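# Roll the held inspection scope so its lens faces back-of-hand

## Task

While keeping the inspection scope in the hand, turn it so that the lens (at the end of its short barrel, the end away from the wider cap) points the same way the back of the hand points, whatever the hand's own orientation. The attempt fails if the scope ever touches anything other than the hand (the wrist camera, its post and the arm's final link count as hand) or comes out of it. To count as done: the handle stands upright in the closed fist; the scope is clear of the wrist, camera, post and arm; the grip is firm enough that the scope does not shift however the hand is turned or moved; and no hand motor shows "moving" or "overload" or is building up toward a shutdown (a motor dead since the start is excused).

## Robot and tools

Robot: one arm on a base near (0, 0, 0.086) m, ending in a right hand with index, middle and ring fingers and a thumb, 16 motors in all. A camera stand sits next to the table. Cameras: cam_high, cam_low, cam_near (narrow, zoomed) and cam_wrist (fisheye, moves with the hand).

Frames. Scene frame: origin on the table top under the base, +z up, +y to the left when looking along +x. Reported poses, velocities and targets are in this frame. The hand point sits in front of the palm near the index/middle knuckles. Its own axes: +z toward fingertips, +x across the palm away from the thumb, +y out of the palm face (so the back of the hand faces -y). A mast on the palm side near the wrist can collide with things.

Row layout (used by execute_actions and move): 24 numbers, each in [-1, 1], in this order: dx, dy, dz, rx, ry, rz, then index_abd, index_mcp, index_pip, index_dip, middle_abd, middle_mcp, middle_pip, middle_dip, ring_abd, ring_mcp, ring_pip, ring_dip, thumb_cmc, thumb_axl, thumb_mcp, thumb_ipl, current_limit, speed.
- dx..rz are an offset, not a pose: relative to the Hand target at the start of the call/action, along scene-frame axes; rx, ry, rz form one rotation vector turning about the Hand target position. Scale: 1.0 = 0.6 m or 180 degrees. Every row of one action counts from that same start, and repeating an offset in a new call moves it further.
- The 16 hand numbers are absolute goal angles, mapped linearly between each hinge's two stops (-1 to +1). Straight values: _abd 0.00, _mcp -0.75, _pip -0.58, _dip -0.70, thumb_cmc -0.71, thumb_axl -0.68, thumb_mcp -0.23, thumb_ipl -0.17. Toward +1 fingers curl toward the palm; thumb_cmc swings the thumb in front of the palm.
- current_limit: -1..+1 maps to 0..550 mA current cap for all motors (minimum 11 mA). speed: set-point rate is (speed+1)/2 of 8.5 rad/s. Start values +0.4 and -0.6; whatever was last sent persists. To keep the hand unchanged, resend the last sixteen numbers plus these two (at scene start, copy them from a first result).

Tools:
- execute_actions(actions, cameras): actions is a list of actions; each action is a table of up to 15 rows, one per 1/30 s step, last row held to fill 15 steps (0.5 s). Images come back only for an empty list or when cameras is given (["all"], names, or []).
- move(target, speed, blend, stop_force, zero, blocking, cameras): straight path toward one row, or a list of up to 15 rows all offset from the same Hand target. speed in m/s, 0.002 to 3.6, default 0.25 (turning up to twice that in rad/s). blend in m rounds corners in a list. stop_force 3 to 120 N ends the path on a felt push; zero chooses whether to re-zero first. blocking=false returns early (not allowed with stop_force). The result adds a move: line: done (within 3 mm and 2 degrees), off_target, moving, held or fault, plus limits (paced = pose clipped, held = steps withheld).
- wait(seconds 0 to 10), stop() to brake a move, zero_wrist_force(), zoom_image(camera, region [x0,y0,x1,y1] pixels, max 504x504), finished_scene(scene).

Results: end_effector_position (m) and quat_wxyz in the scene frame; Hand target (your commanded pose after clipping, base for next offsets); joint positions, torques; wrist force/torque in the flange's own axes (zeroed at scene start, so the held scope reads zero then); per-motor hand_goal, hand_measured, hand_current_ma (positive pushes toward -1) and hand_state: moving, goal, blocked (resting short of goal while pressing) or overload. A finger presses only while its goal lies past the object surface; more overshoot means more force, up to the cap.

Cautions:
- Orientation commands are clipped to 32 degrees from the measured orientation each step; large turns need several steps.
- Motor overheating: any motor held at 495 mA or more accumulates seconds; at 5 s it shuts off for 10 s and drops its load. Keep currents moderate and do not leave a finger driving hard for long.
- Regrasping to roll the scope risks dropping it; loosen only some digits at a time and keep support under it. The scope must never touch the table, arm or wrist camera post.
- Force fault near 150 N, wrist joint torque limit 25.4 N m, big joints 136 N m: any of these halts the arm for 10 s, during which hand commands are ignored. Overheating (85 degrees C) stops it 30 to 60 s.
- Avoid paths close to the base, and fast motion near contact; the arm is stiff.
- After a HAND FAULT line, further motion calls in that reply are skipped.

Each tool is called after "Request:" as a command line: name --argument value for each argument, lists and objects as JSON in quotes; but a table of rows of numbers goes row by row, as --pt "numbers of a row", without its own name.

## Session

Request:
execute_actions --actions '[]'

Scene clock: 0.00 s.
end_effector_position=(+0.4430, +0.1106, +0.5903) hand_goal=(-0.024, -0.866, +0.584, +0.786, +0.000, -0.834, +1.000, +0.230, +0.012, -0.834, +1.000, +0.236, +0.734, -0.822, +0.286, +0.922) hand_measured=(-0.026, -0.906, +0.532, +0.788, +0.002, -0.814, +0.940, +0.124, +0.016, -0.822, +0.938, +0.130, +0.758, -0.840, +0.278, +0.946) hand_current_ma=(-2, -153, -187, +4, +2, +70, -225, -385, +7, +38, -230, -385, +81, -70, -28, +111) hand_state=(goal, blocked, blocked, goal, goal, blocked, blocked, blocked, goal, goal, blocked, blocked, blocked, goal, goal, blocked) hand_current_limit=0.40 hand_speed=-0.60 end_effector_quat_wxyz=(+0.710, -0.009, +0.704, +0.012)
Joint positions: [-0.58 -1.999 2.452 -3.594 -0.991 -1.571]
Joint velocities: within noise
Joint torques (N m): no reading
Motor temperatures (°C): [41 39 32 38 40 48]
Wrist force (N): no reading
Wrist torque (N m): no reading
Wrist force, peak (N): no reading
Hand target: +0.4430, +0.1106, +0.5903; +0.710, -0.009, +0.704, +0.012

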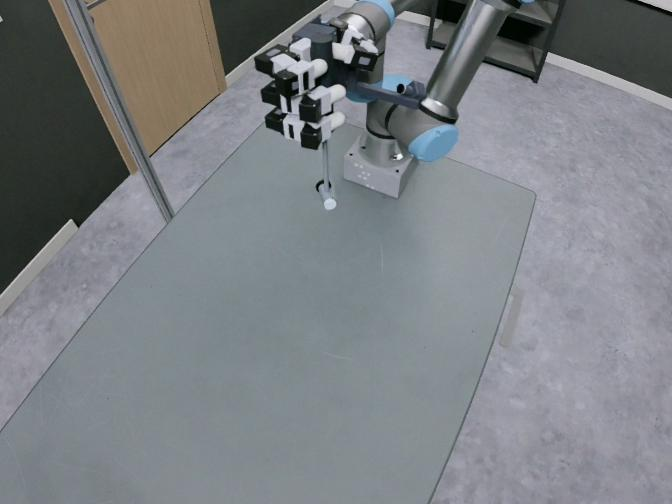

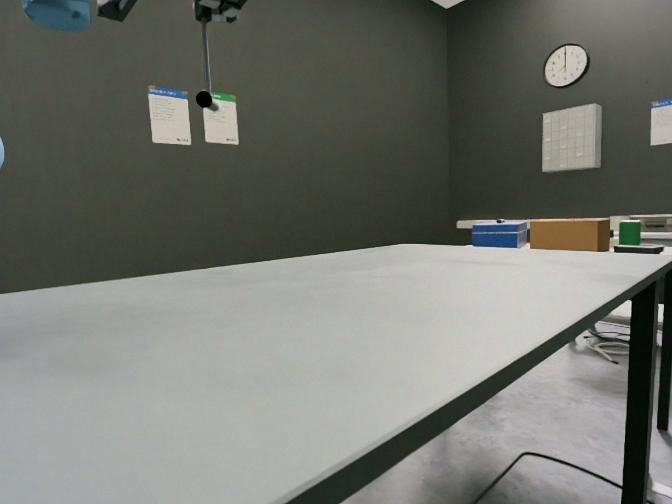

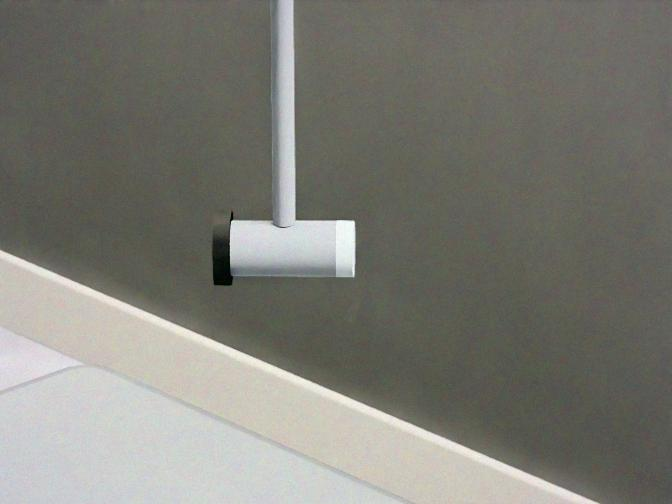

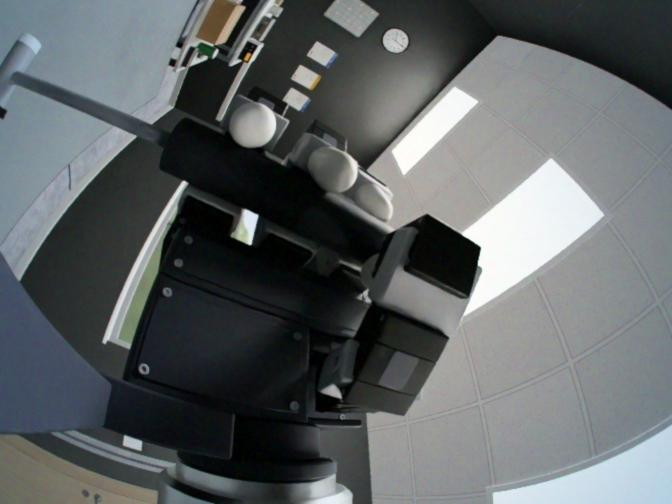

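Request:
zoom_image --camera "cam_wrist" --region '[0, 20, 480, 420]'

Request:
zoom_image --camera "cam_high" --region '[240, 10, 400, 220]'

Request:
zoom_image --camera "cam_low" --region '[150, 0, 270, 120]'

Scaled by 1.050 from the camera's 672x504 image, which has a finer 960x720 frame.

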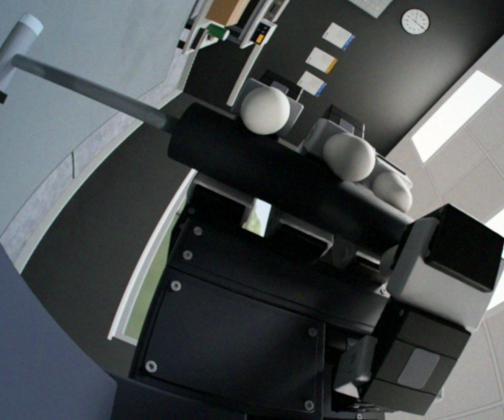

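Scaled by 2.400 from the camera's 672x504 image, which has a finer 960x720 frame.

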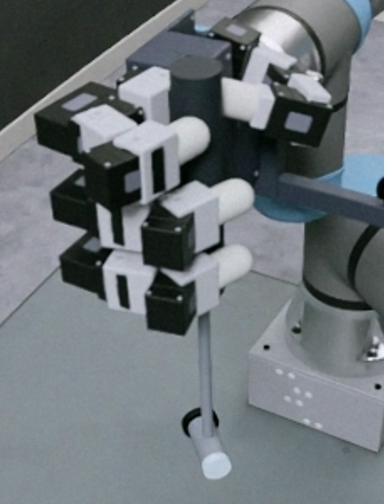

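Scaled by 4.200 from the camera's 672x504 image, which has a finer 960x720 frame.

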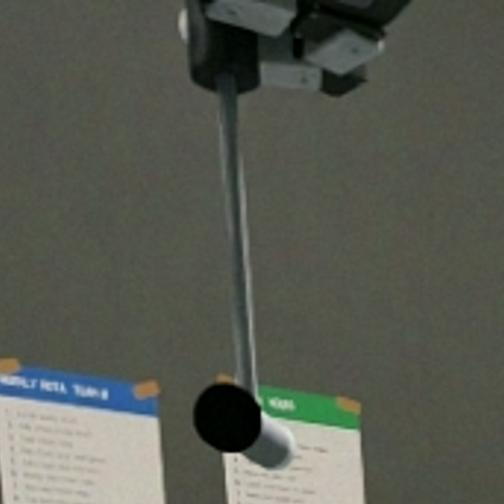

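Request:
execute_actions --actions '[[[0,0,0,0,0,0,-0.024,-0.9,0.5,0.17,0,-0.834,1.0,0.23,0.012,-0.834,1.0,0.236,0.734,-0.822,0.286,0.922,0.4,-0.6]],[[0,0,0,0,0,0,0,-0.87,0.85,0.1,0,-0.834,1.0,0.23,0.012,-0.834,1.0,0.236,0.734,-0.822,0.286,0.922,0.4,-0.6]]]' --cameras '["all"]'

Scene clock: 7.47 s.
end_effector_position=(+0.4430, +0.1106, +0.5903) hand_goal=(+0.000, -0.870, +0.850, +0.100, +0.000, -0.834, +1.000, +0.230, +0.012, -0.834, +1.000, +0.236, +0.734, -0.822, +0.286, +0.922) hand_measured=(-0.002, -0.872, +0.848, +0.102, +0.000, -0.822, +0.932, +0.132, +0.014, -0.828, +0.936, +0.132, +0.748, -0.836, +0.280, +0.936) hand_current_ma=(-2, -5, -6, +5, +0, +34, -260, -385, +5, +15, -238, -385, +39, -55, -24, +60) hand_state=(goal, goal, goal, goal, goal, goal, blocked, blocked, goal, goal, blocked, blocked, goal, goal, goal, goal) hand_current_limit=0.40 hand_speed=-0.60 end_effector_quat_wxyz=(+0.710, -0.009, +0.704, +0.012)
Joint positions: [-0.58 -1.999 2.452 -3.594 -0.991 -1.571]
Joint torques (N m): [2.64 0.7 -21.5 -3.1 -0.37 -1.3]
Wrist force (N): [-0.1 0.1 0.0]
Wrist torque (N m): [0.01 0.00 0.00]
Wrist force, peak (N): [-0.5 0.5 0.1]
Hand target: +0.4430, +0.1106, +0.5903; +0.710, -0.009, +0.704, +0.012
Off the commanded pose: 0.000 m, 0 deg.

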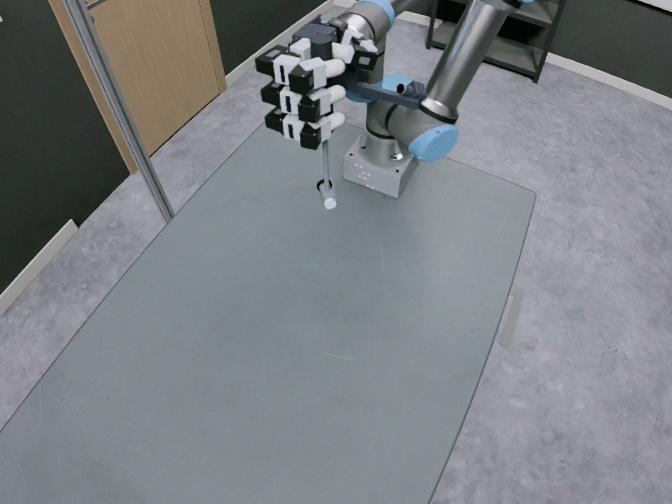

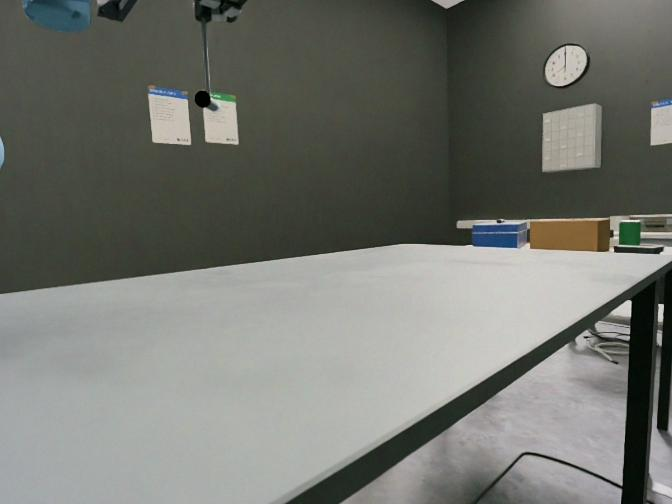

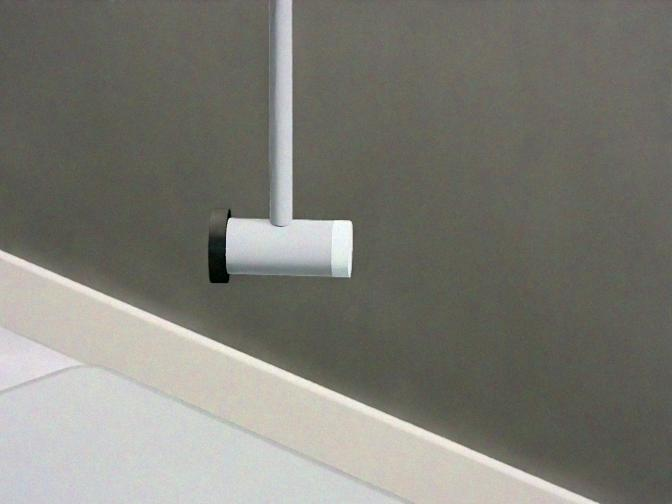

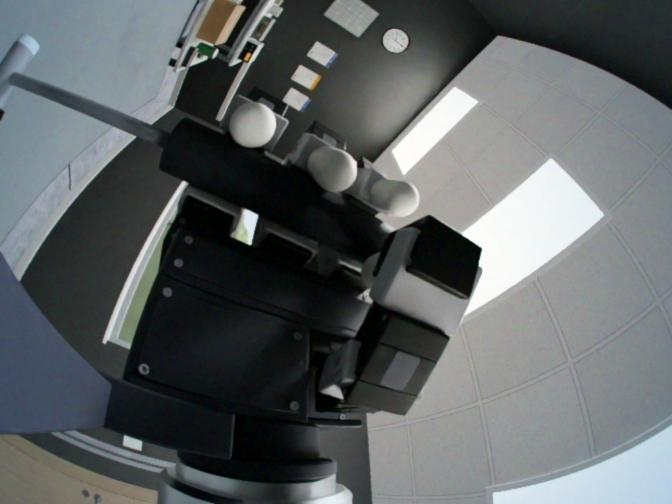

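Request:
execute_actions --actions '[[[0,0,0,0,0,0,0.0,-0.834,1.0,0.23,0,-0.834,1.0,0.23,0.012,-0.834,1.0,0.236,0.734,-0.822,0.286,0.922,0.4,-0.6]],[[0,0,0,0,0,0,0.0,-0.842,0.9,0.37,0,-0.842,0.9,0.37,0.012,-0.842,0.9,0.376,0.734,-0.822,0.247,0.907,0.4,-0.6]],[[0,0,0,0,0,0,0.0,-0.85,0.8,0.51,0,-0.85,0.8,0.51,0.012,-0.85,0.8,0.516,0.734,-0.822,0.208,0.891,0.4,-0.6]]]' --cameras '["cam_near","cam_wrist","cam_low"]'

Scene clock: 9.77 s.
end_effector_position=(+0.4430, +0.1106, +0.5903) hand_goal=(+0.000, -0.850, +0.800, +0.510, +0.000, -0.850, +0.800, +0.510, +0.012, -0.850, +0.800, +0.516, +0.734, -0.822, +0.208, +0.890) hand_measured=(-0.002, -0.850, +0.732, +0.382, +0.000, -0.832, +0.748, +0.360, +0.014, -0.838, +0.750, +0.362, +0.742, -0.822, +0.210, +0.892) hand_current_ma=(-2, -1, -254, -385, -1, +57, -186, -385, +5, +36, -182, -385, +25, +1, +4, +6) hand_state=(goal, goal, blocked, blocked, goal, goal, blocked, blocked, goal, goal, blocked, blocked, goal, goal, goal, goal) hand_current_limit=0.40 hand_speed=-0.60 end_effector_quat_wxyz=(+0.710, -0.009, +0.704, +0.012)
Joint positions: [-0.58 -1.999 2.452 -3.594 -0.991 -1.571]
Joint torques (N m): [4.06 1.82 -21.84 -3.32 -0.22 -1.62]
Wrist force (N): [-0.2 0.3 0.0]
Wrist torque (N m): [0.05 0.05 -0.02]
Wrist force, peak (N): [-0.2 0.5 0.2]
Hand target: +0.4430, +0.1106, +0.5903; +0.710, -0.009, +0.704, +0.012
Off the commanded pose: 0.000 m, 0 deg.
Images, in order (width x height): cam_low 672x504, cam_near 672x504, cam_wrist 672x504.

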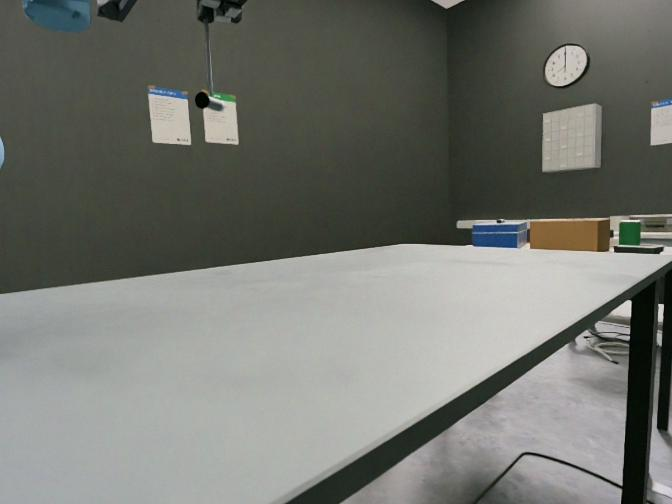

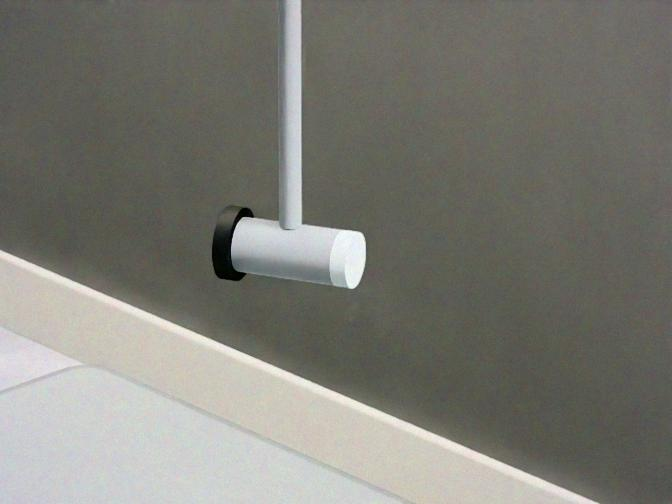

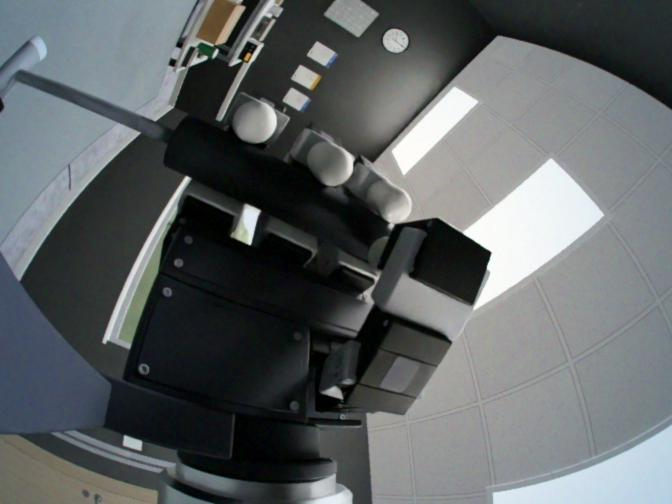

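Request:
execute_actions --actions '[[[0,0,0,0,0,0,0.0,-0.858,0.69,0.65,0,-0.858,0.69,0.65,0.012,-0.858,0.69,0.656,0.734,-0.822,0.17,0.875,0.4,-0.6]],[[0,0,0,0,0,0,0.0,-0.866,0.584,0.79,0,-0.866,0.584,0.79,0.012,-0.866,0.584,0.79,0.734,-0.822,0.13,0.86,0.4,-0.6]]]' --cameras '["cam_near","cam_wrist","cam_low"]'

Scene clock: 11.27 s.
end_effector_position=(+0.4430, +0.1106, +0.5903) hand_goal=(+0.000, -0.866, +0.584, +0.790, +0.000, -0.866, +0.584, +0.790, +0.012, -0.866, +0.584, +0.790, +0.734, -0.822, +0.130, +0.860) hand_measured=(-0.002, -0.864, +0.530, +0.602, +0.000, -0.862, +0.546, +0.576, +0.016, -0.864, +0.538, +0.586, +0.742, -0.822, +0.132, +0.862) hand_current_ma=(-2, +3, -202, -385, -1, +13, -131, -385, +9, +5, -163, -385, +25, +1, +3, +5) hand_state=(goal, goal, blocked, blocked, goal, goal, blocked, blocked, goal, goal, blocked, blocked, goal, goal, goal, goal) hand_current_limit=0.40 hand_speed=-0.60 end_effector_quat_wxyz=(+0.710, -0.009, +0.704, +0.012)
Joint positions: [-0.58 -1.999 2.452 -3.594 -0.991 -1.571]
Joint torques (N m): [4.4 2.19 -21.87 -3.37 -0.39 -1.62]
Wrist force (N): [-0.1 0.3 -0.1]
Wrist torque (N m): [0.04 0.05 -0.01]
Wrist force, peak (N): [0.0 0.5 -0.3]
Hand target: +0.4430, +0.1106, +0.5903; +0.710, -0.009, +0.704, +0.012
Off the commanded pose: 0.000 m, 0 deg.
Images, in order (width x height): cam_low 672x504, cam_near 672x504, cam_wrist 672x504.

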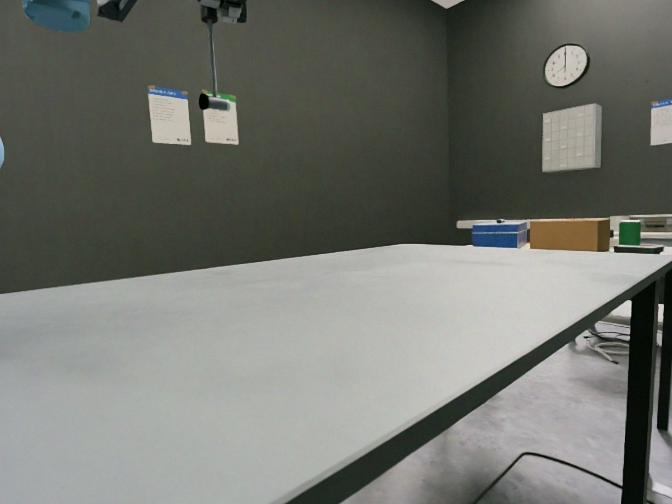

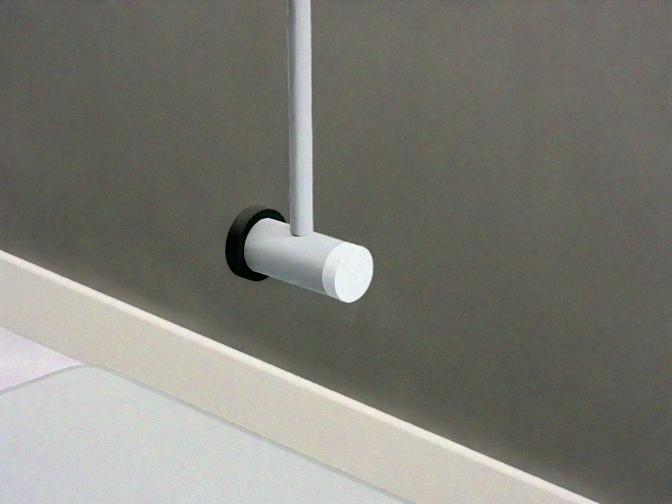

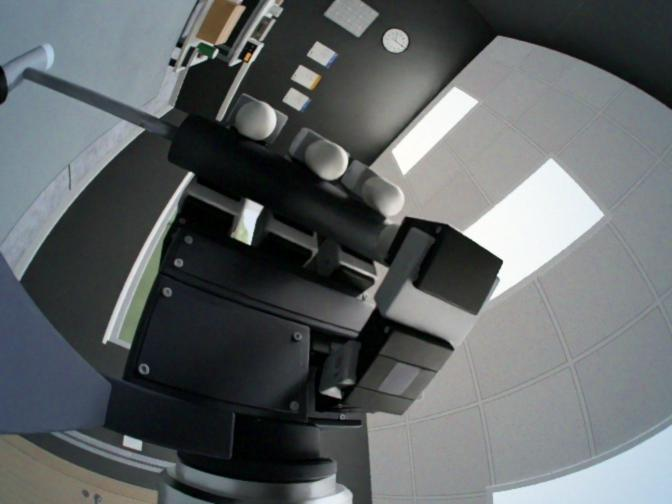

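Request:
execute_actions --actions '[[[0,0,0,0,0,0,0.0,-0.866,0.584,0.79,0,-0.9,0.5,0.17,0.012,-0.866,0.584,0.79,0.734,-0.822,0.2,0.887,0.4,-0.4]],[[0,0,0,0,0,0,0.0,-0.866,0.584,0.79,0,-0.87,0.85,0.1,0.012,-0.866,0.584,0.79,0.734,-0.822,0.25,0.907,0.4,-0.4]],[[0,0,0,0,0,0,0.0,-0.866,0.584,0.79,0,-0.834,1,0.23,0.012,-0.866,0.584,0.79,0.734,-0.822,0.286,0.92,0.4,-0.4]]]' --cameras '["cam_near","cam_wrist"]'

Scene clock: 13.43 s.
end_effector_position=(+0.4430, +0.1106, +0.5903) hand_goal=(+0.000, -0.866, +0.584, +0.790, +0.000, -0.834, +1.000, +0.230, +0.012, -0.866, +0.584, +0.790, +0.734, -0.822, +0.286, +0.920) hand_measured=(-0.002, -0.864, +0.528, +0.604, +0.000, -0.858, +0.880, +0.142, +0.016, -0.862, +0.538, +0.586, +0.742, -0.822, +0.282, +0.918) hand_current_ma=(-2, +7, -202, -385, -1, -83, -385, -352, +9, +8, -164, -385, +25, +2, -14, -5) hand_state=(goal, goal, blocked, blocked, goal, blocked, blocked, blocked, goal, goal, blocked, blocked, goal, goal, goal, goal) hand_current_limit=0.40 hand_speed=-0.40 end_effector_quat_wxyz=(+0.710, -0.009, +0.704, +0.012)
Joint positions: [-0.58 -1.999 2.452 -3.594 -0.991 -1.571]
Joint torques (N m): [5.27 3.62 -21.61 -3.54 -0.31 -2.22]
Wrist force (N): [-0.1 0.1 0.0]
Wrist torque (N m): [0.01 0.03 0.01]
Wrist force, peak (N): [-0.1 0.5 -0.2]
Hand target: +0.4430, +0.1106, +0.5903; +0.710, -0.009, +0.704, +0.012
Off the commanded pose: 0.000 m, 0 deg.
Images, in order (width x height): cam_near 672x504, cam_wrist 672x504.

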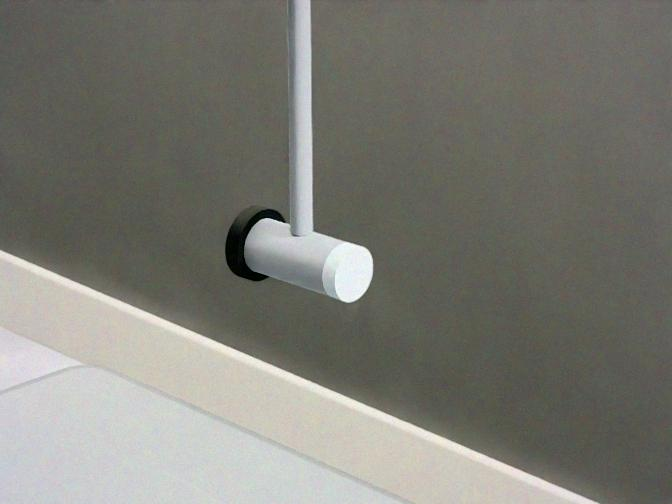

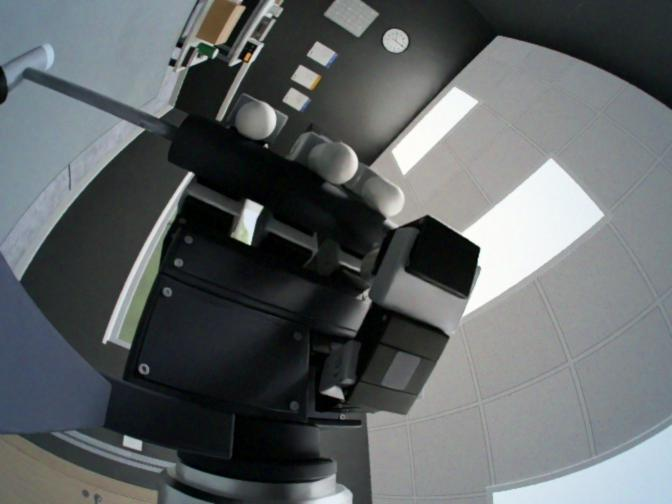

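Request:
execute_actions --actions '[[[0,0,0,0,0,0,0.0,-0.866,0.584,0.79,0,-0.834,1,0.23,0.012,-0.9,0.5,0.17,0.734,-0.822,0.286,0.92,0.4,-0.4]],[[0,0,0,0,0,0,0.0,-0.866,0.584,0.79,0,-0.834,1,0.23,0.012,-0.87,0.85,0.1,0.734,-0.822,0.286,0.92,0.4,-0.4]],[[0,0,0,0,0,0,0.0,-0.866,0.584,0.79,0,-0.834,1,0.23,0.012,-0.834,1,0.23,0.734,-0.822,0.286,0.92,0.4,-0.4]],[[0,0,0,0,0,0,0.0,-0.9,0.5,0.17,0,-0.834,1,0.23,0.012,-0.834,1,0.23,0.734,-0.822,0.286,0.92,0.4,-0.4]],[[0,0,0,0,0,0,0.0,-0.87,0.85,0.1,0,-0.834,1,0.23,0.012,-0.834,1,0.23,0.734,-0.822,0.286,0.92,0.4,-0.4]],[[0,0,0,0,0,0,0.0,-0.834,1,0.23,0,-0.834,1,0.23,0.012,-0.834,1,0.23,0.734,-0.822,0.286,0.92,0.4,-0.4]]]' --cameras '["cam_near","cam_wrist"]'

Scene clock: 17.17 s.
end_effector_position=(+0.4430, +0.1106, +0.5903) hand_goal=(+0.000, -0.834, +1.000, +0.230, +0.000, -0.834, +1.000, +0.230, +0.012, -0.834, +1.000, +0.230, +0.734, -0.822, +0.286, +0.920) hand_measured=(+0.000, -0.844, +0.880, +0.154, +0.000, -0.834, +0.880, +0.142, +0.014, -0.834, +0.880, +0.146, +0.742, -0.822, +0.282, +0.918) hand_current_ma=(-1, -28, -385, -301, +0, +0, -385, -352, +5, -2, -385, -336, +25, +2, -14, -5) hand_state=(goal, goal, blocked, blocked, goal, goal, blocked, blocked, goal, goal, blocked, blocked, goal, goal, goal, goal) hand_current_limit=0.40 hand_speed=-0.40 end_effector_quat_wxyz=(+0.710, -0.009, +0.704, +0.012)
Joint positions: [-0.58 -1.999 2.452 -3.594 -0.991 -1.571]
Joint torques (N m): [6.02 4.23 -22.08 -3.42 -0.32 -1.62]
Wrist force (N): [0.0 0.3 -0.1]
Wrist torque (N m): [0.05 0.02 0.00]
Wrist force, peak (N): [-0.5 -0.2 -0.5]
Hand target: +0.4430, +0.1106, +0.5903; +0.710, -0.009, +0.704, +0.012
Off the commanded pose: 0.000 m, 0 deg.
Images, in order (width x height): cam_near 672x504, cam_wrist 672x504.

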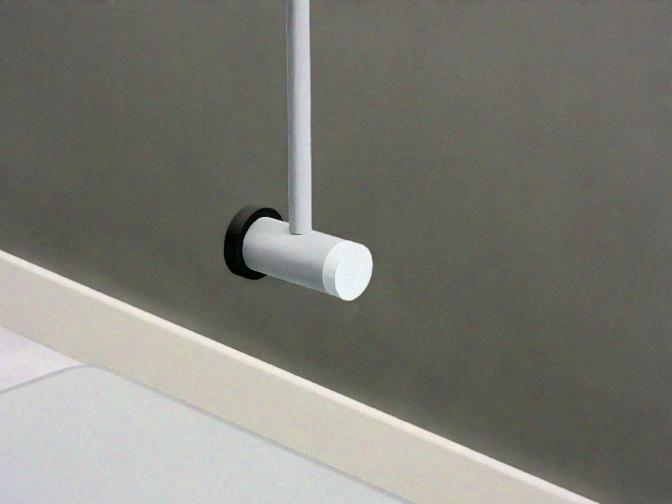

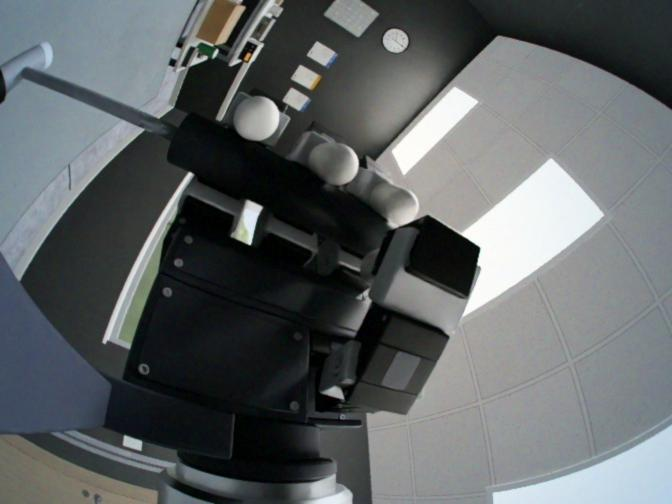

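Request:
execute_actions --actions '[[[0,0,0,0,0,0,0.0,-0.842,0.9,0.37,0,-0.842,0.9,0.37,0.012,-0.842,0.9,0.376,0.734,-0.822,0.247,0.88,0.4,-0.5]],[[0,0,0,0,0,0,0.0,-0.85,0.8,0.51,0,-0.85,0.8,0.51,0.012,-0.85,0.8,0.516,0.734,-0.822,0.208,0.87,0.4,-0.5]],[[0,0,0,0,0,0,0.0,-0.858,0.69,0.65,0,-0.858,0.69,0.65,0.012,-0.858,0.69,0.656,0.734,-0.822,0.17,0.865,0.4,-0.5]],[[0,0,0,0,0,0,0.0,-0.866,0.584,0.79,0,-0.866,0.584,0.79,0.012,-0.866,0.584,0.79,0.734,-0.822,0.15,0.86,0.4,-0.5]]]' --cameras '["cam_near","cam_wrist","cam_low"]'

Scene clock: 19.77 s.
end_effector_position=(+0.4430, +0.1106, +0.5903) hand_goal=(+0.000, -0.866, +0.584, +0.790, +0.000, -0.866, +0.584, +0.790, +0.012, -0.866, +0.584, +0.790, +0.734, -0.822, +0.150, +0.860) hand_measured=(+0.000, -0.864, +0.534, +0.544, +0.000, -0.864, +0.546, +0.526, +0.016, -0.864, +0.540, +0.532, +0.742, -0.822, +0.152, +0.862) hand_current_ma=(-1, +5, -179, -385, +0, +7, -133, -385, +8, +5, -151, -385, +25, +2, +3, +5) hand_state=(goal, goal, blocked, blocked, goal, goal, blocked, blocked, goal, goal, blocked, blocked, goal, goal, goal, goal) hand_current_limit=0.40 hand_speed=-0.50 end_effector_quat_wxyz=(+0.710, -0.009, +0.704, +0.012)
Joint positions: [-0.58 -1.999 2.452 -3.594 -0.991 -1.571]
Joint torques (N m): [7.97 4.93 -22.17 -3.24 -0.4 -1.25]
Wrist force (N): [-0.3 -0.2 0.0]
Wrist torque (N m): [-0.03 0.06 -0.02]
Wrist force, peak (N): [-0.7 0.1 -0.2]
Hand target: +0.4430, +0.1106, +0.5903; +0.710, -0.009, +0.704, +0.012
Off the commanded pose: 0.000 m, 0 deg.
Images, in order (width x height): cam_low 672x504, cam_near 672x504, cam_wrist 672x504.

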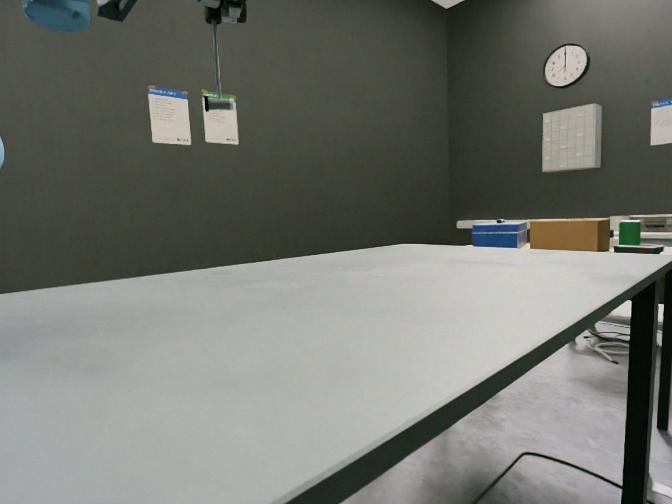

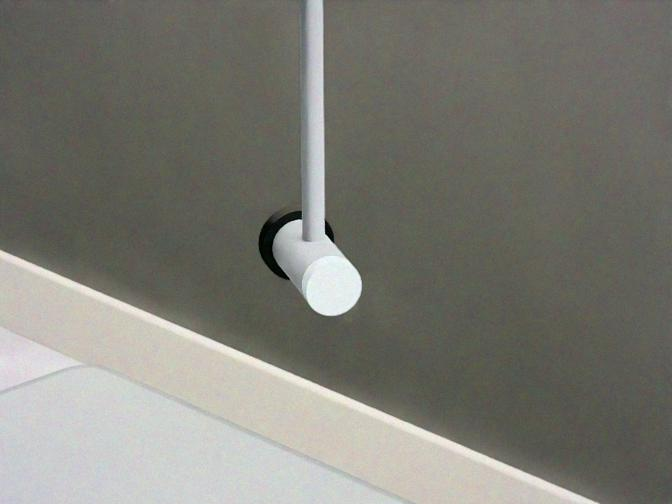

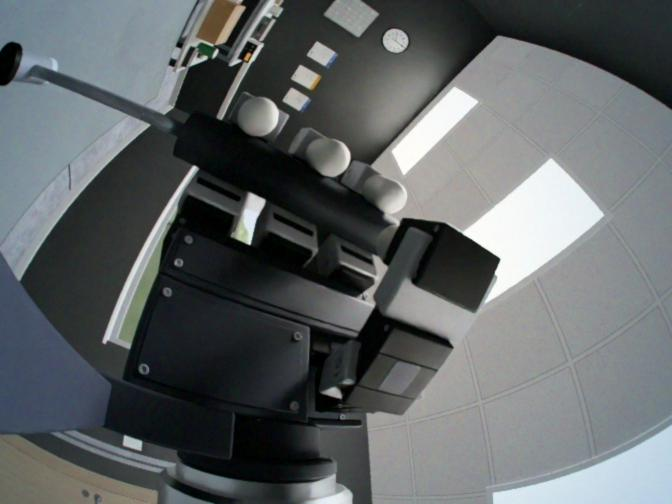

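Request:
execute_actions --actions '[[[0,0,0,0,0,0,0.0,-0.87,0.5,0.87,0,-0.87,0.5,0.87,0.012,-0.87,0.5,0.87,0.734,-0.822,0.15,0.86,0.6,-0.5]],[[0,0,0,0,0,0,0.0,-0.87,0.42,0.95,0,-0.87,0.42,0.95,0.012,-0.87,0.42,0.95,0.734,-0.822,0.15,0.86,0.6,-0.5]]]' --cameras '["cam_near","cam_wrist","cam_low"]'

Scene clock: 21.77 s.
end_effector_position=(+0.4430, +0.1106, +0.5903) hand_goal=(+0.000, -0.870, +0.420, +0.950, +0.000, -0.870, +0.420, +0.950, +0.012, -0.870, +0.420, +0.950, +0.734, -0.822, +0.150, +0.860) hand_measured=(+0.000, -0.868, +0.372, +0.680, +0.000, -0.868, +0.384, +0.666, +0.018, -0.868, +0.380, +0.668, +0.742, -0.822, +0.152, +0.862) hand_current_ma=(-1, +6, -173, -440, +0, +7, -125, -440, +12, +2, -140, -440, +25, +2, +3, +5) hand_state=(goal, goal, blocked, blocked, goal, goal, blocked, blocked, goal, goal, blocked, blocked, goal, goal, goal, goal) hand_current_limit=0.60 hand_speed=-0.50 end_effector_quat_wxyz=(+0.710, -0.009, +0.704, +0.012)
Joint positions: [-0.58 -1.999 2.452 -3.594 -0.991 -1.571]
Joint torques (N m): [7.44 4.28 -21.58 -3.26 -0.59 -0.54]
Wrist force (N): [-0.3 0.1 -0.2]
Wrist torque (N m): [0.02 0.09 -0.01]
Wrist force, peak (N): [-0.3 0.6 0.0]
Hand target: +0.4430, +0.1106, +0.5903; +0.710, -0.009, +0.704, +0.012
Off the commanded pose: 0.000 m, 0 deg.
Images, in order (width x height): cam_low 672x504, cam_near 672x504, cam_wrist 672x504.

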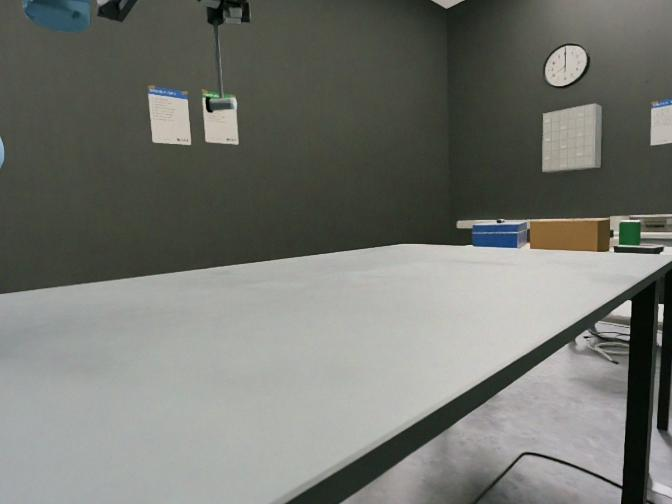

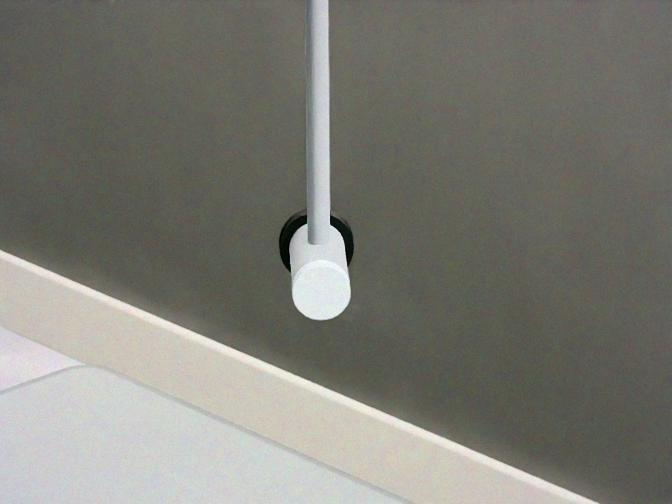

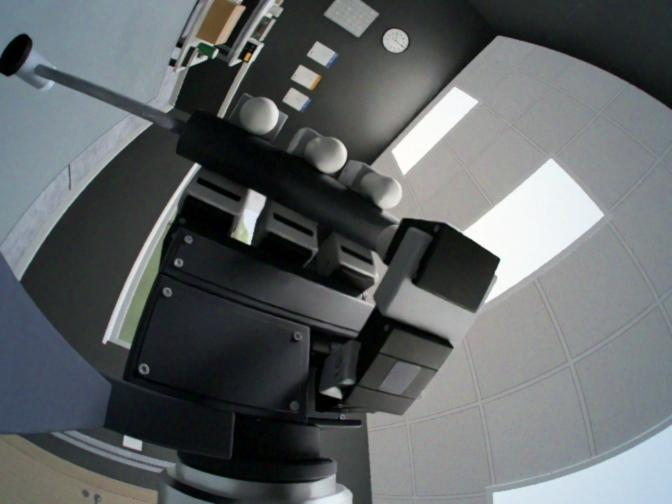

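Request:
execute_actions --actions '[[[0,0,0,0,0,0,0.0,-0.87,0.42,0.95,0,-0.9,0.4,0.15,0.012,-0.87,0.42,0.95,0.734,-0.822,0.2,0.86,0.5,-0.4]],[[0,0,0,0,0,0,0.0,-0.87,0.42,0.95,0,-0.87,0.9,0.0,0.012,-0.87,0.42,0.95,0.734,-0.822,0.2,0.86,0.5,-0.4]],[[0,0,0,0,0,0,0.0,-0.87,0.42,0.95,0,-0.834,1,0.23,0.012,-0.87,0.42,0.95,0.734,-0.822,0.25,0.86,0.5,-0.4]],[[0,0,0,0,0,0,0.0,-0.87,0.42,0.95,0,-0.834,1,0.23,0.012,-0.9,0.4,0.15,0.734,-0.822,0.25,0.86,0.5,-0.4]],[[0,0,0,0,0,0,0.0,-0.87,0.42,0.95,0,-0.834,1,0.23,0.012,-0.87,0.9,0.0,0.734,-0.822,0.25,0.86,0.5,-0.4]],[[0,0,0,0,0,0,0.0,-0.87,0.42,0.95,0,-0.834,1,0.23,0.012,-0.834,1,0.23,0.734,-0.822,0.25,0.86,0.5,-0.4]],[[0,0,0,0,0,0,0.0,-0.9,0.4,0.15,0,-0.834,1,0.23,0.012,-0.834,1,0.23,0.734,-0.822,0.25,0.86,0.5,-0.4]],[[0,0,0,0,0,0,0.0,-0.87,0.9,0.0,0,-0.834,1,0.23,0.012,-0.834,1,0.23,0.734,-0.822,0.25,0.86,0.5,-0.4]],[[0,0,0,0,0,0,0.0,-0.834,1,0.23,0,-0.834,1,0.23,0.012,-0.834,1,0.23,0.734,-0.822,0.25,0.86,0.5,-0.4]]]' --cameras '["cam_near","cam_wrist"]'

Scene clock: 27.30 s.
end_effector_position=(+0.4430, +0.1106, +0.5903) hand_goal=(+0.000, -0.834, +1.000, +0.230, +0.000, -0.834, +1.000, +0.230, +0.012, -0.834, +1.000, +0.230, +0.734, -0.822, +0.250, +0.860) hand_measured=(+0.000, -0.838, +0.850, +0.078, -0.002, -0.834, +0.856, +0.052, +0.004, -0.834, +0.864, +0.034, +0.742, -0.822, +0.246, +0.862) hand_current_ma=(-1, -9, -413, -413, -3, +0, -413, -413, -18, +0, -413, -412, +25, +2, -14, +5) hand_state=(goal, goal, blocked, blocked, goal, goal, blocked, blocked, goal, goal, blocked, blocked, goal, goal, goal, goal) hand_current_limit=0.50 hand_speed=-0.40 end_effector_quat_wxyz=(+0.710, -0.009, +0.704, +0.012)
Joint positions: [-0.58 -1.999 2.452 -3.594 -0.991 -1.571]
Joint torques (N m): [10.67 4.06 -23.27 -2.91 -0.65 0.65]
Wrist force (N): [-0.3 0.3 0.0]
Wrist torque (N m): [0.04 0.07 -0.02]
Wrist force, peak (N): [-0.2 0.5 0.0]
Hand target: +0.4430, +0.1106, +0.5903; +0.710, -0.009, +0.704, +0.012
Off the commanded pose: 0.000 m, 0 deg.
Images, in order (width x height): cam_near 672x504, cam_wrist 672x504.

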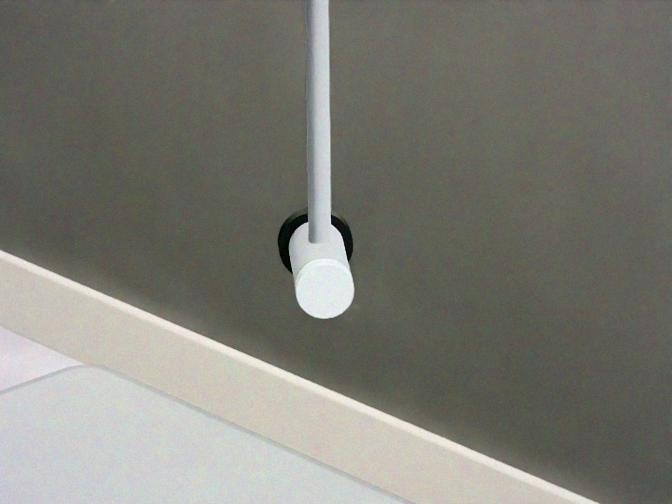

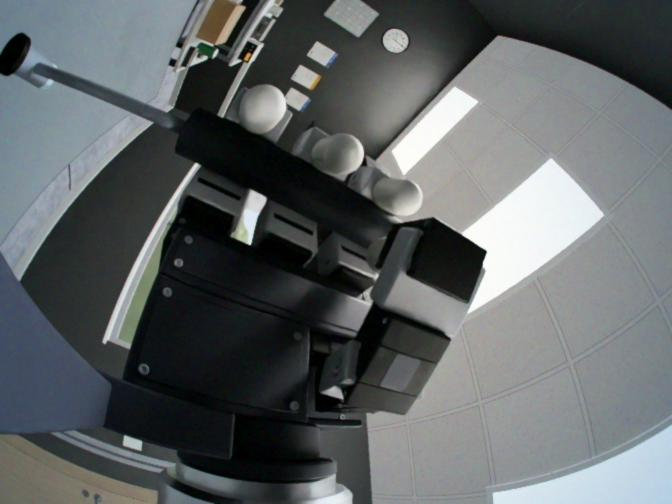

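Request:
execute_actions --actions '[[[0,0,0,0,0,0,0.0,-0.842,0.9,0.33,0,-0.842,0.9,0.33,0.012,-0.842,0.9,0.33,0.734,-0.822,0.247,0.86,0.5,-0.5]],[[0,0,0,0,0,0,0.0,-0.85,0.8,0.45,0,-0.85,0.8,0.45,0.012,-0.85,0.8,0.45,0.734,-0.822,0.208,0.86,0.5,-0.5]],[[0,0,0,0,0,0,0.0,-0.858,0.69,0.6,0,-0.858,0.69,0.6,0.012,-0.858,0.69,0.6,0.734,-0.822,0.17,0.86,0.5,-0.5]],[[0,0,0,0,0,0,0.0,-0.866,0.584,0.75,0,-0.866,0.584,0.75,0.012,-0.866,0.584,0.75,0.734,-0.822,0.15,0.86,0.5,-0.5]]]' --cameras '["cam_near","cam_wrist","cam_low"]'

Scene clock: 29.87 s.
end_effector_position=(+0.4430, +0.1106, +0.5903) hand_goal=(+0.000, -0.866, +0.584, +0.750, +0.000, -0.866, +0.584, +0.750, +0.012, -0.866, +0.584, +0.750, +0.734, -0.822, +0.150, +0.860) hand_measured=(+0.000, -0.864, +0.532, +0.512, +0.000, -0.864, +0.546, +0.484, +0.012, -0.864, +0.550, +0.468, +0.742, -0.822, +0.152, +0.862) hand_current_ma=(-1, +2, -190, -412, -1, +7, -132, -412, -1, +6, -115, -413, +25, +2, +3, +5) hand_state=(goal, goal, blocked, blocked, goal, goal, blocked, blocked, goal, goal, blocked, blocked, goal, goal, goal, goal) hand_current_limit=0.50 hand_speed=-0.50 end_effector_quat_wxyz=(+0.710, -0.009, +0.704, +0.012)
Joint positions: [-0.58 -1.999 2.452 -3.594 -0.991 -1.571]
Joint torques (N m): [9.57 4.78 -23.56 -3.25 -0.66 1.04]
Wrist force (N): [-0.1 0.3 0.1]
Wrist torque (N m): [0.02 0.05 0.01]
Wrist force, peak (N): [-0.6 0.1 0.0]
Hand target: +0.4430, +0.1106, +0.5903; +0.710, -0.009, +0.704, +0.012
Off the commanded pose: 0.000 m, 0 deg.
Images, in order (width x height): cam_low 672x504, cam_near 672x504, cam_wrist 672x504.

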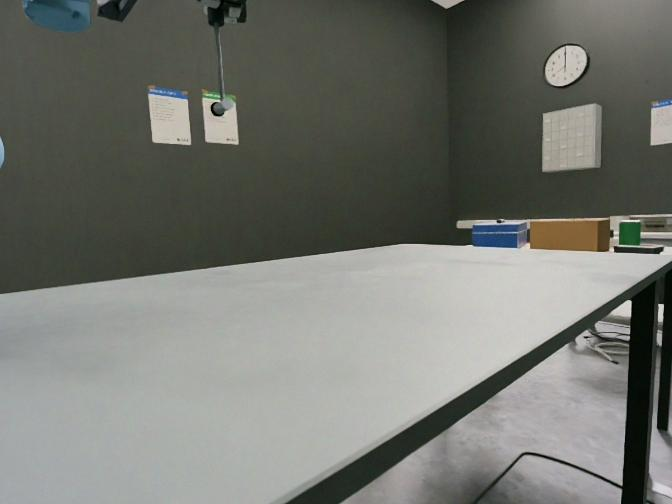

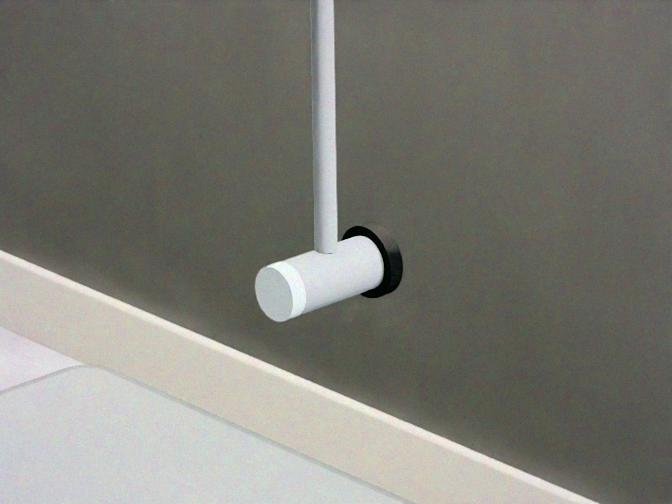

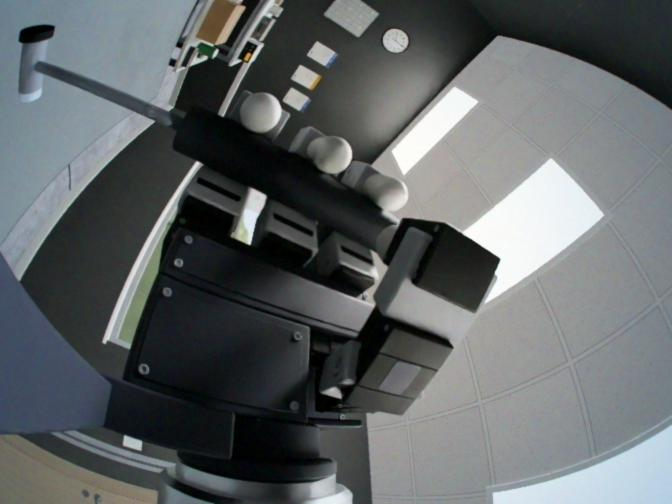

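Request:
zoom_image --camera "cam_low" --region '[170, 50, 270, 130]'

Request:
zoom_image --camera "cam_near" --region '[220, 200, 440, 340]'

Request:
zoom_image --camera "cam_high" --region '[240, 10, 400, 220]'

Scaled by 5.040 from the camera's 672x504 image, which has a finer 960x720 frame.

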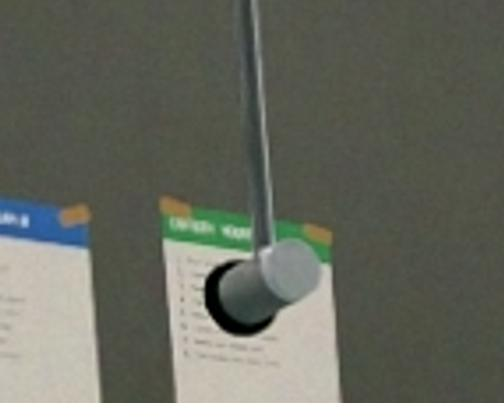

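Scaled by 2.291 from the camera's 672x504 image, which has a finer 960x720 frame.

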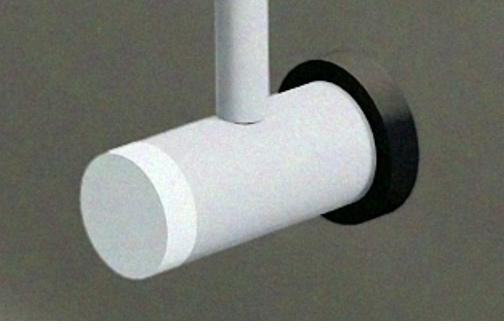

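This scene's latest camera images include none from cam_high. They are from: cam_low, cam_near, cam_wrist. cam_high's image comes with the result of a call that names it in "cameras".

Request:
zoom_image --camera "cam_wrist" --region '[0, 0, 200, 150]'

Scaled by 2.520 from the camera's 672x504 image, which has a finer 960x720 frame.

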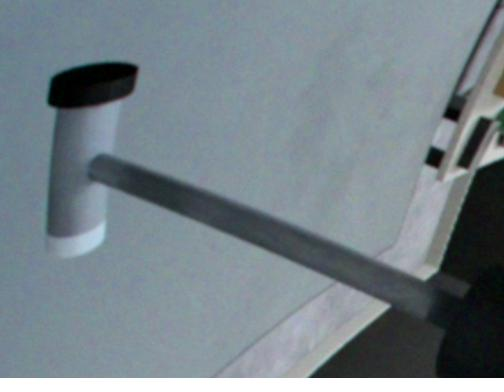

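Request:
execute_actions --actions '[[[0,0,0,0,0,0,0.0,-0.866,0.584,0.75,0,-0.866,0.584,0.75,0.012,-0.866,0.584,0.75,0.734,-0.822,0.34,0.86,0.5,-0.5]],[[0,0,0,0,0,0,0.0,-0.866,0.584,0.75,0,-0.866,0.584,0.75,0.012,-0.866,0.584,0.75,0.734,-0.822,0.39,0.75,0.5,-0.7]],[[0,0,0,0,0,0,0.0,-0.866,0.584,0.75,0,-0.866,0.584,0.75,0.012,-0.866,0.584,0.75,0.734,-0.822,0.42,0.65,0.5,-0.8]]]' --cameras '["all"]'

Scene clock: 34.00 s.
end_effector_position=(+0.4430, +0.1106, +0.5903) hand_goal=(+0.000, -0.866, +0.584, +0.750, +0.000, -0.866, +0.584, +0.750, +0.012, -0.866, +0.584, +0.750, +0.734, -0.822, +0.420, +0.650) hand_measured=(+0.000, -0.864, +0.532, +0.512, +0.000, -0.864, +0.546, +0.484, +0.012, -0.864, +0.550, +0.468, +0.742, -0.820, +0.416, +0.652) hand_current_ma=(-1, +2, -190, -413, -1, +7, -132, -413, -1, +6, -115, -413, +25, +3, -14, +6) hand_state=(goal, goal, blocked, blocked, goal, goal, blocked, blocked, goal, goal, blocked, blocked, goal, goal, goal, goal) hand_current_limit=0.50 hand_speed=-0.80 end_effector_quat_wxyz=(+0.710, -0.009, +0.704, +0.012)
Joint positions: [-0.58 -1.999 2.452 -3.594 -0.991 -1.571]
Joint torques (N m): [11.34 3.41 -23.01 -3.01 -0.74 1.98]
Wrist force (N): [0.0 0.2 -0.3]
Wrist torque (N m): [0.05 0.08 0.01]
Wrist force, peak (N): [-0.4 0.4 -0.2]
Hand target: +0.4430, +0.1106, +0.5903; +0.710, -0.009, +0.704, +0.012
Off the commanded pose: 0.000 m, 0 deg.

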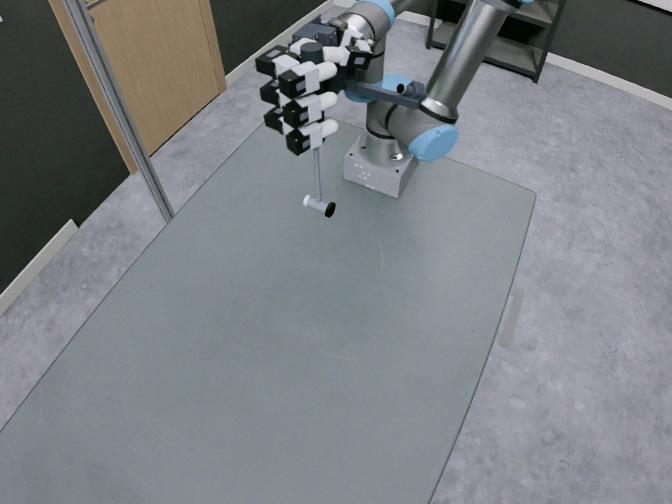

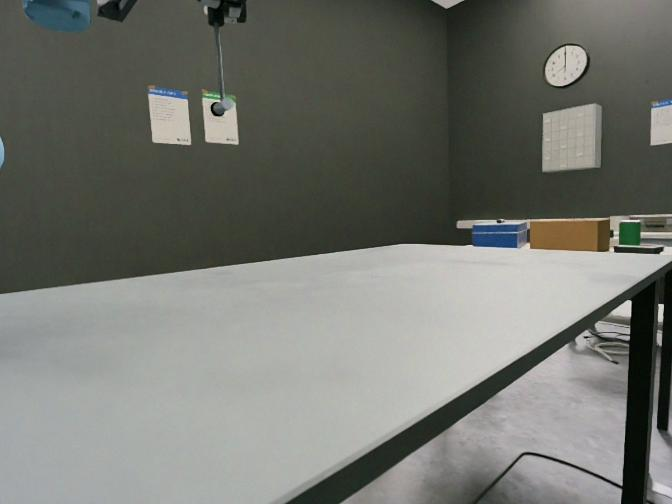

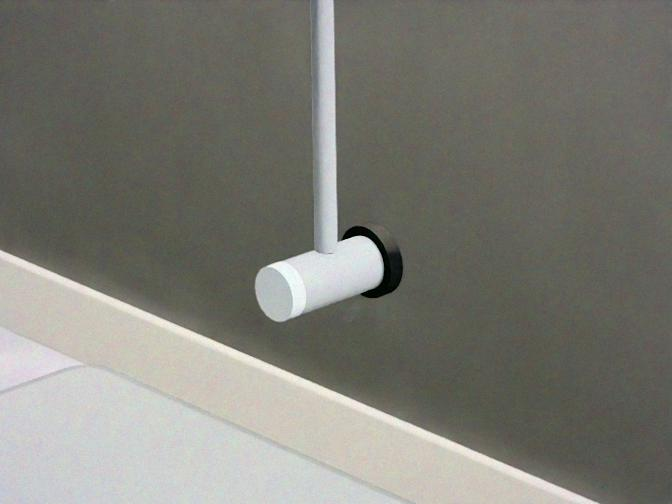

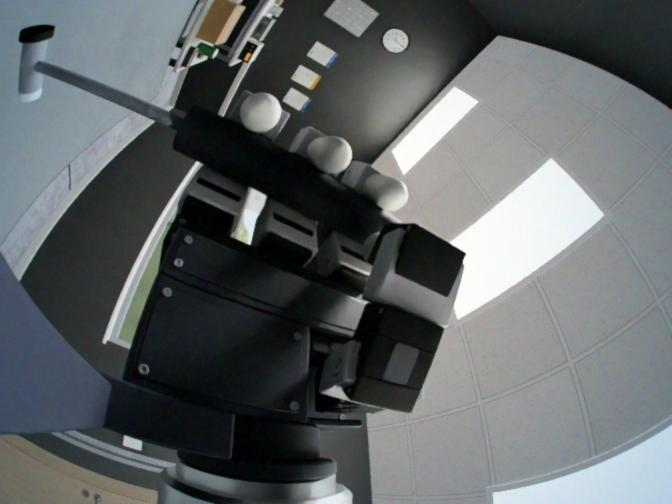

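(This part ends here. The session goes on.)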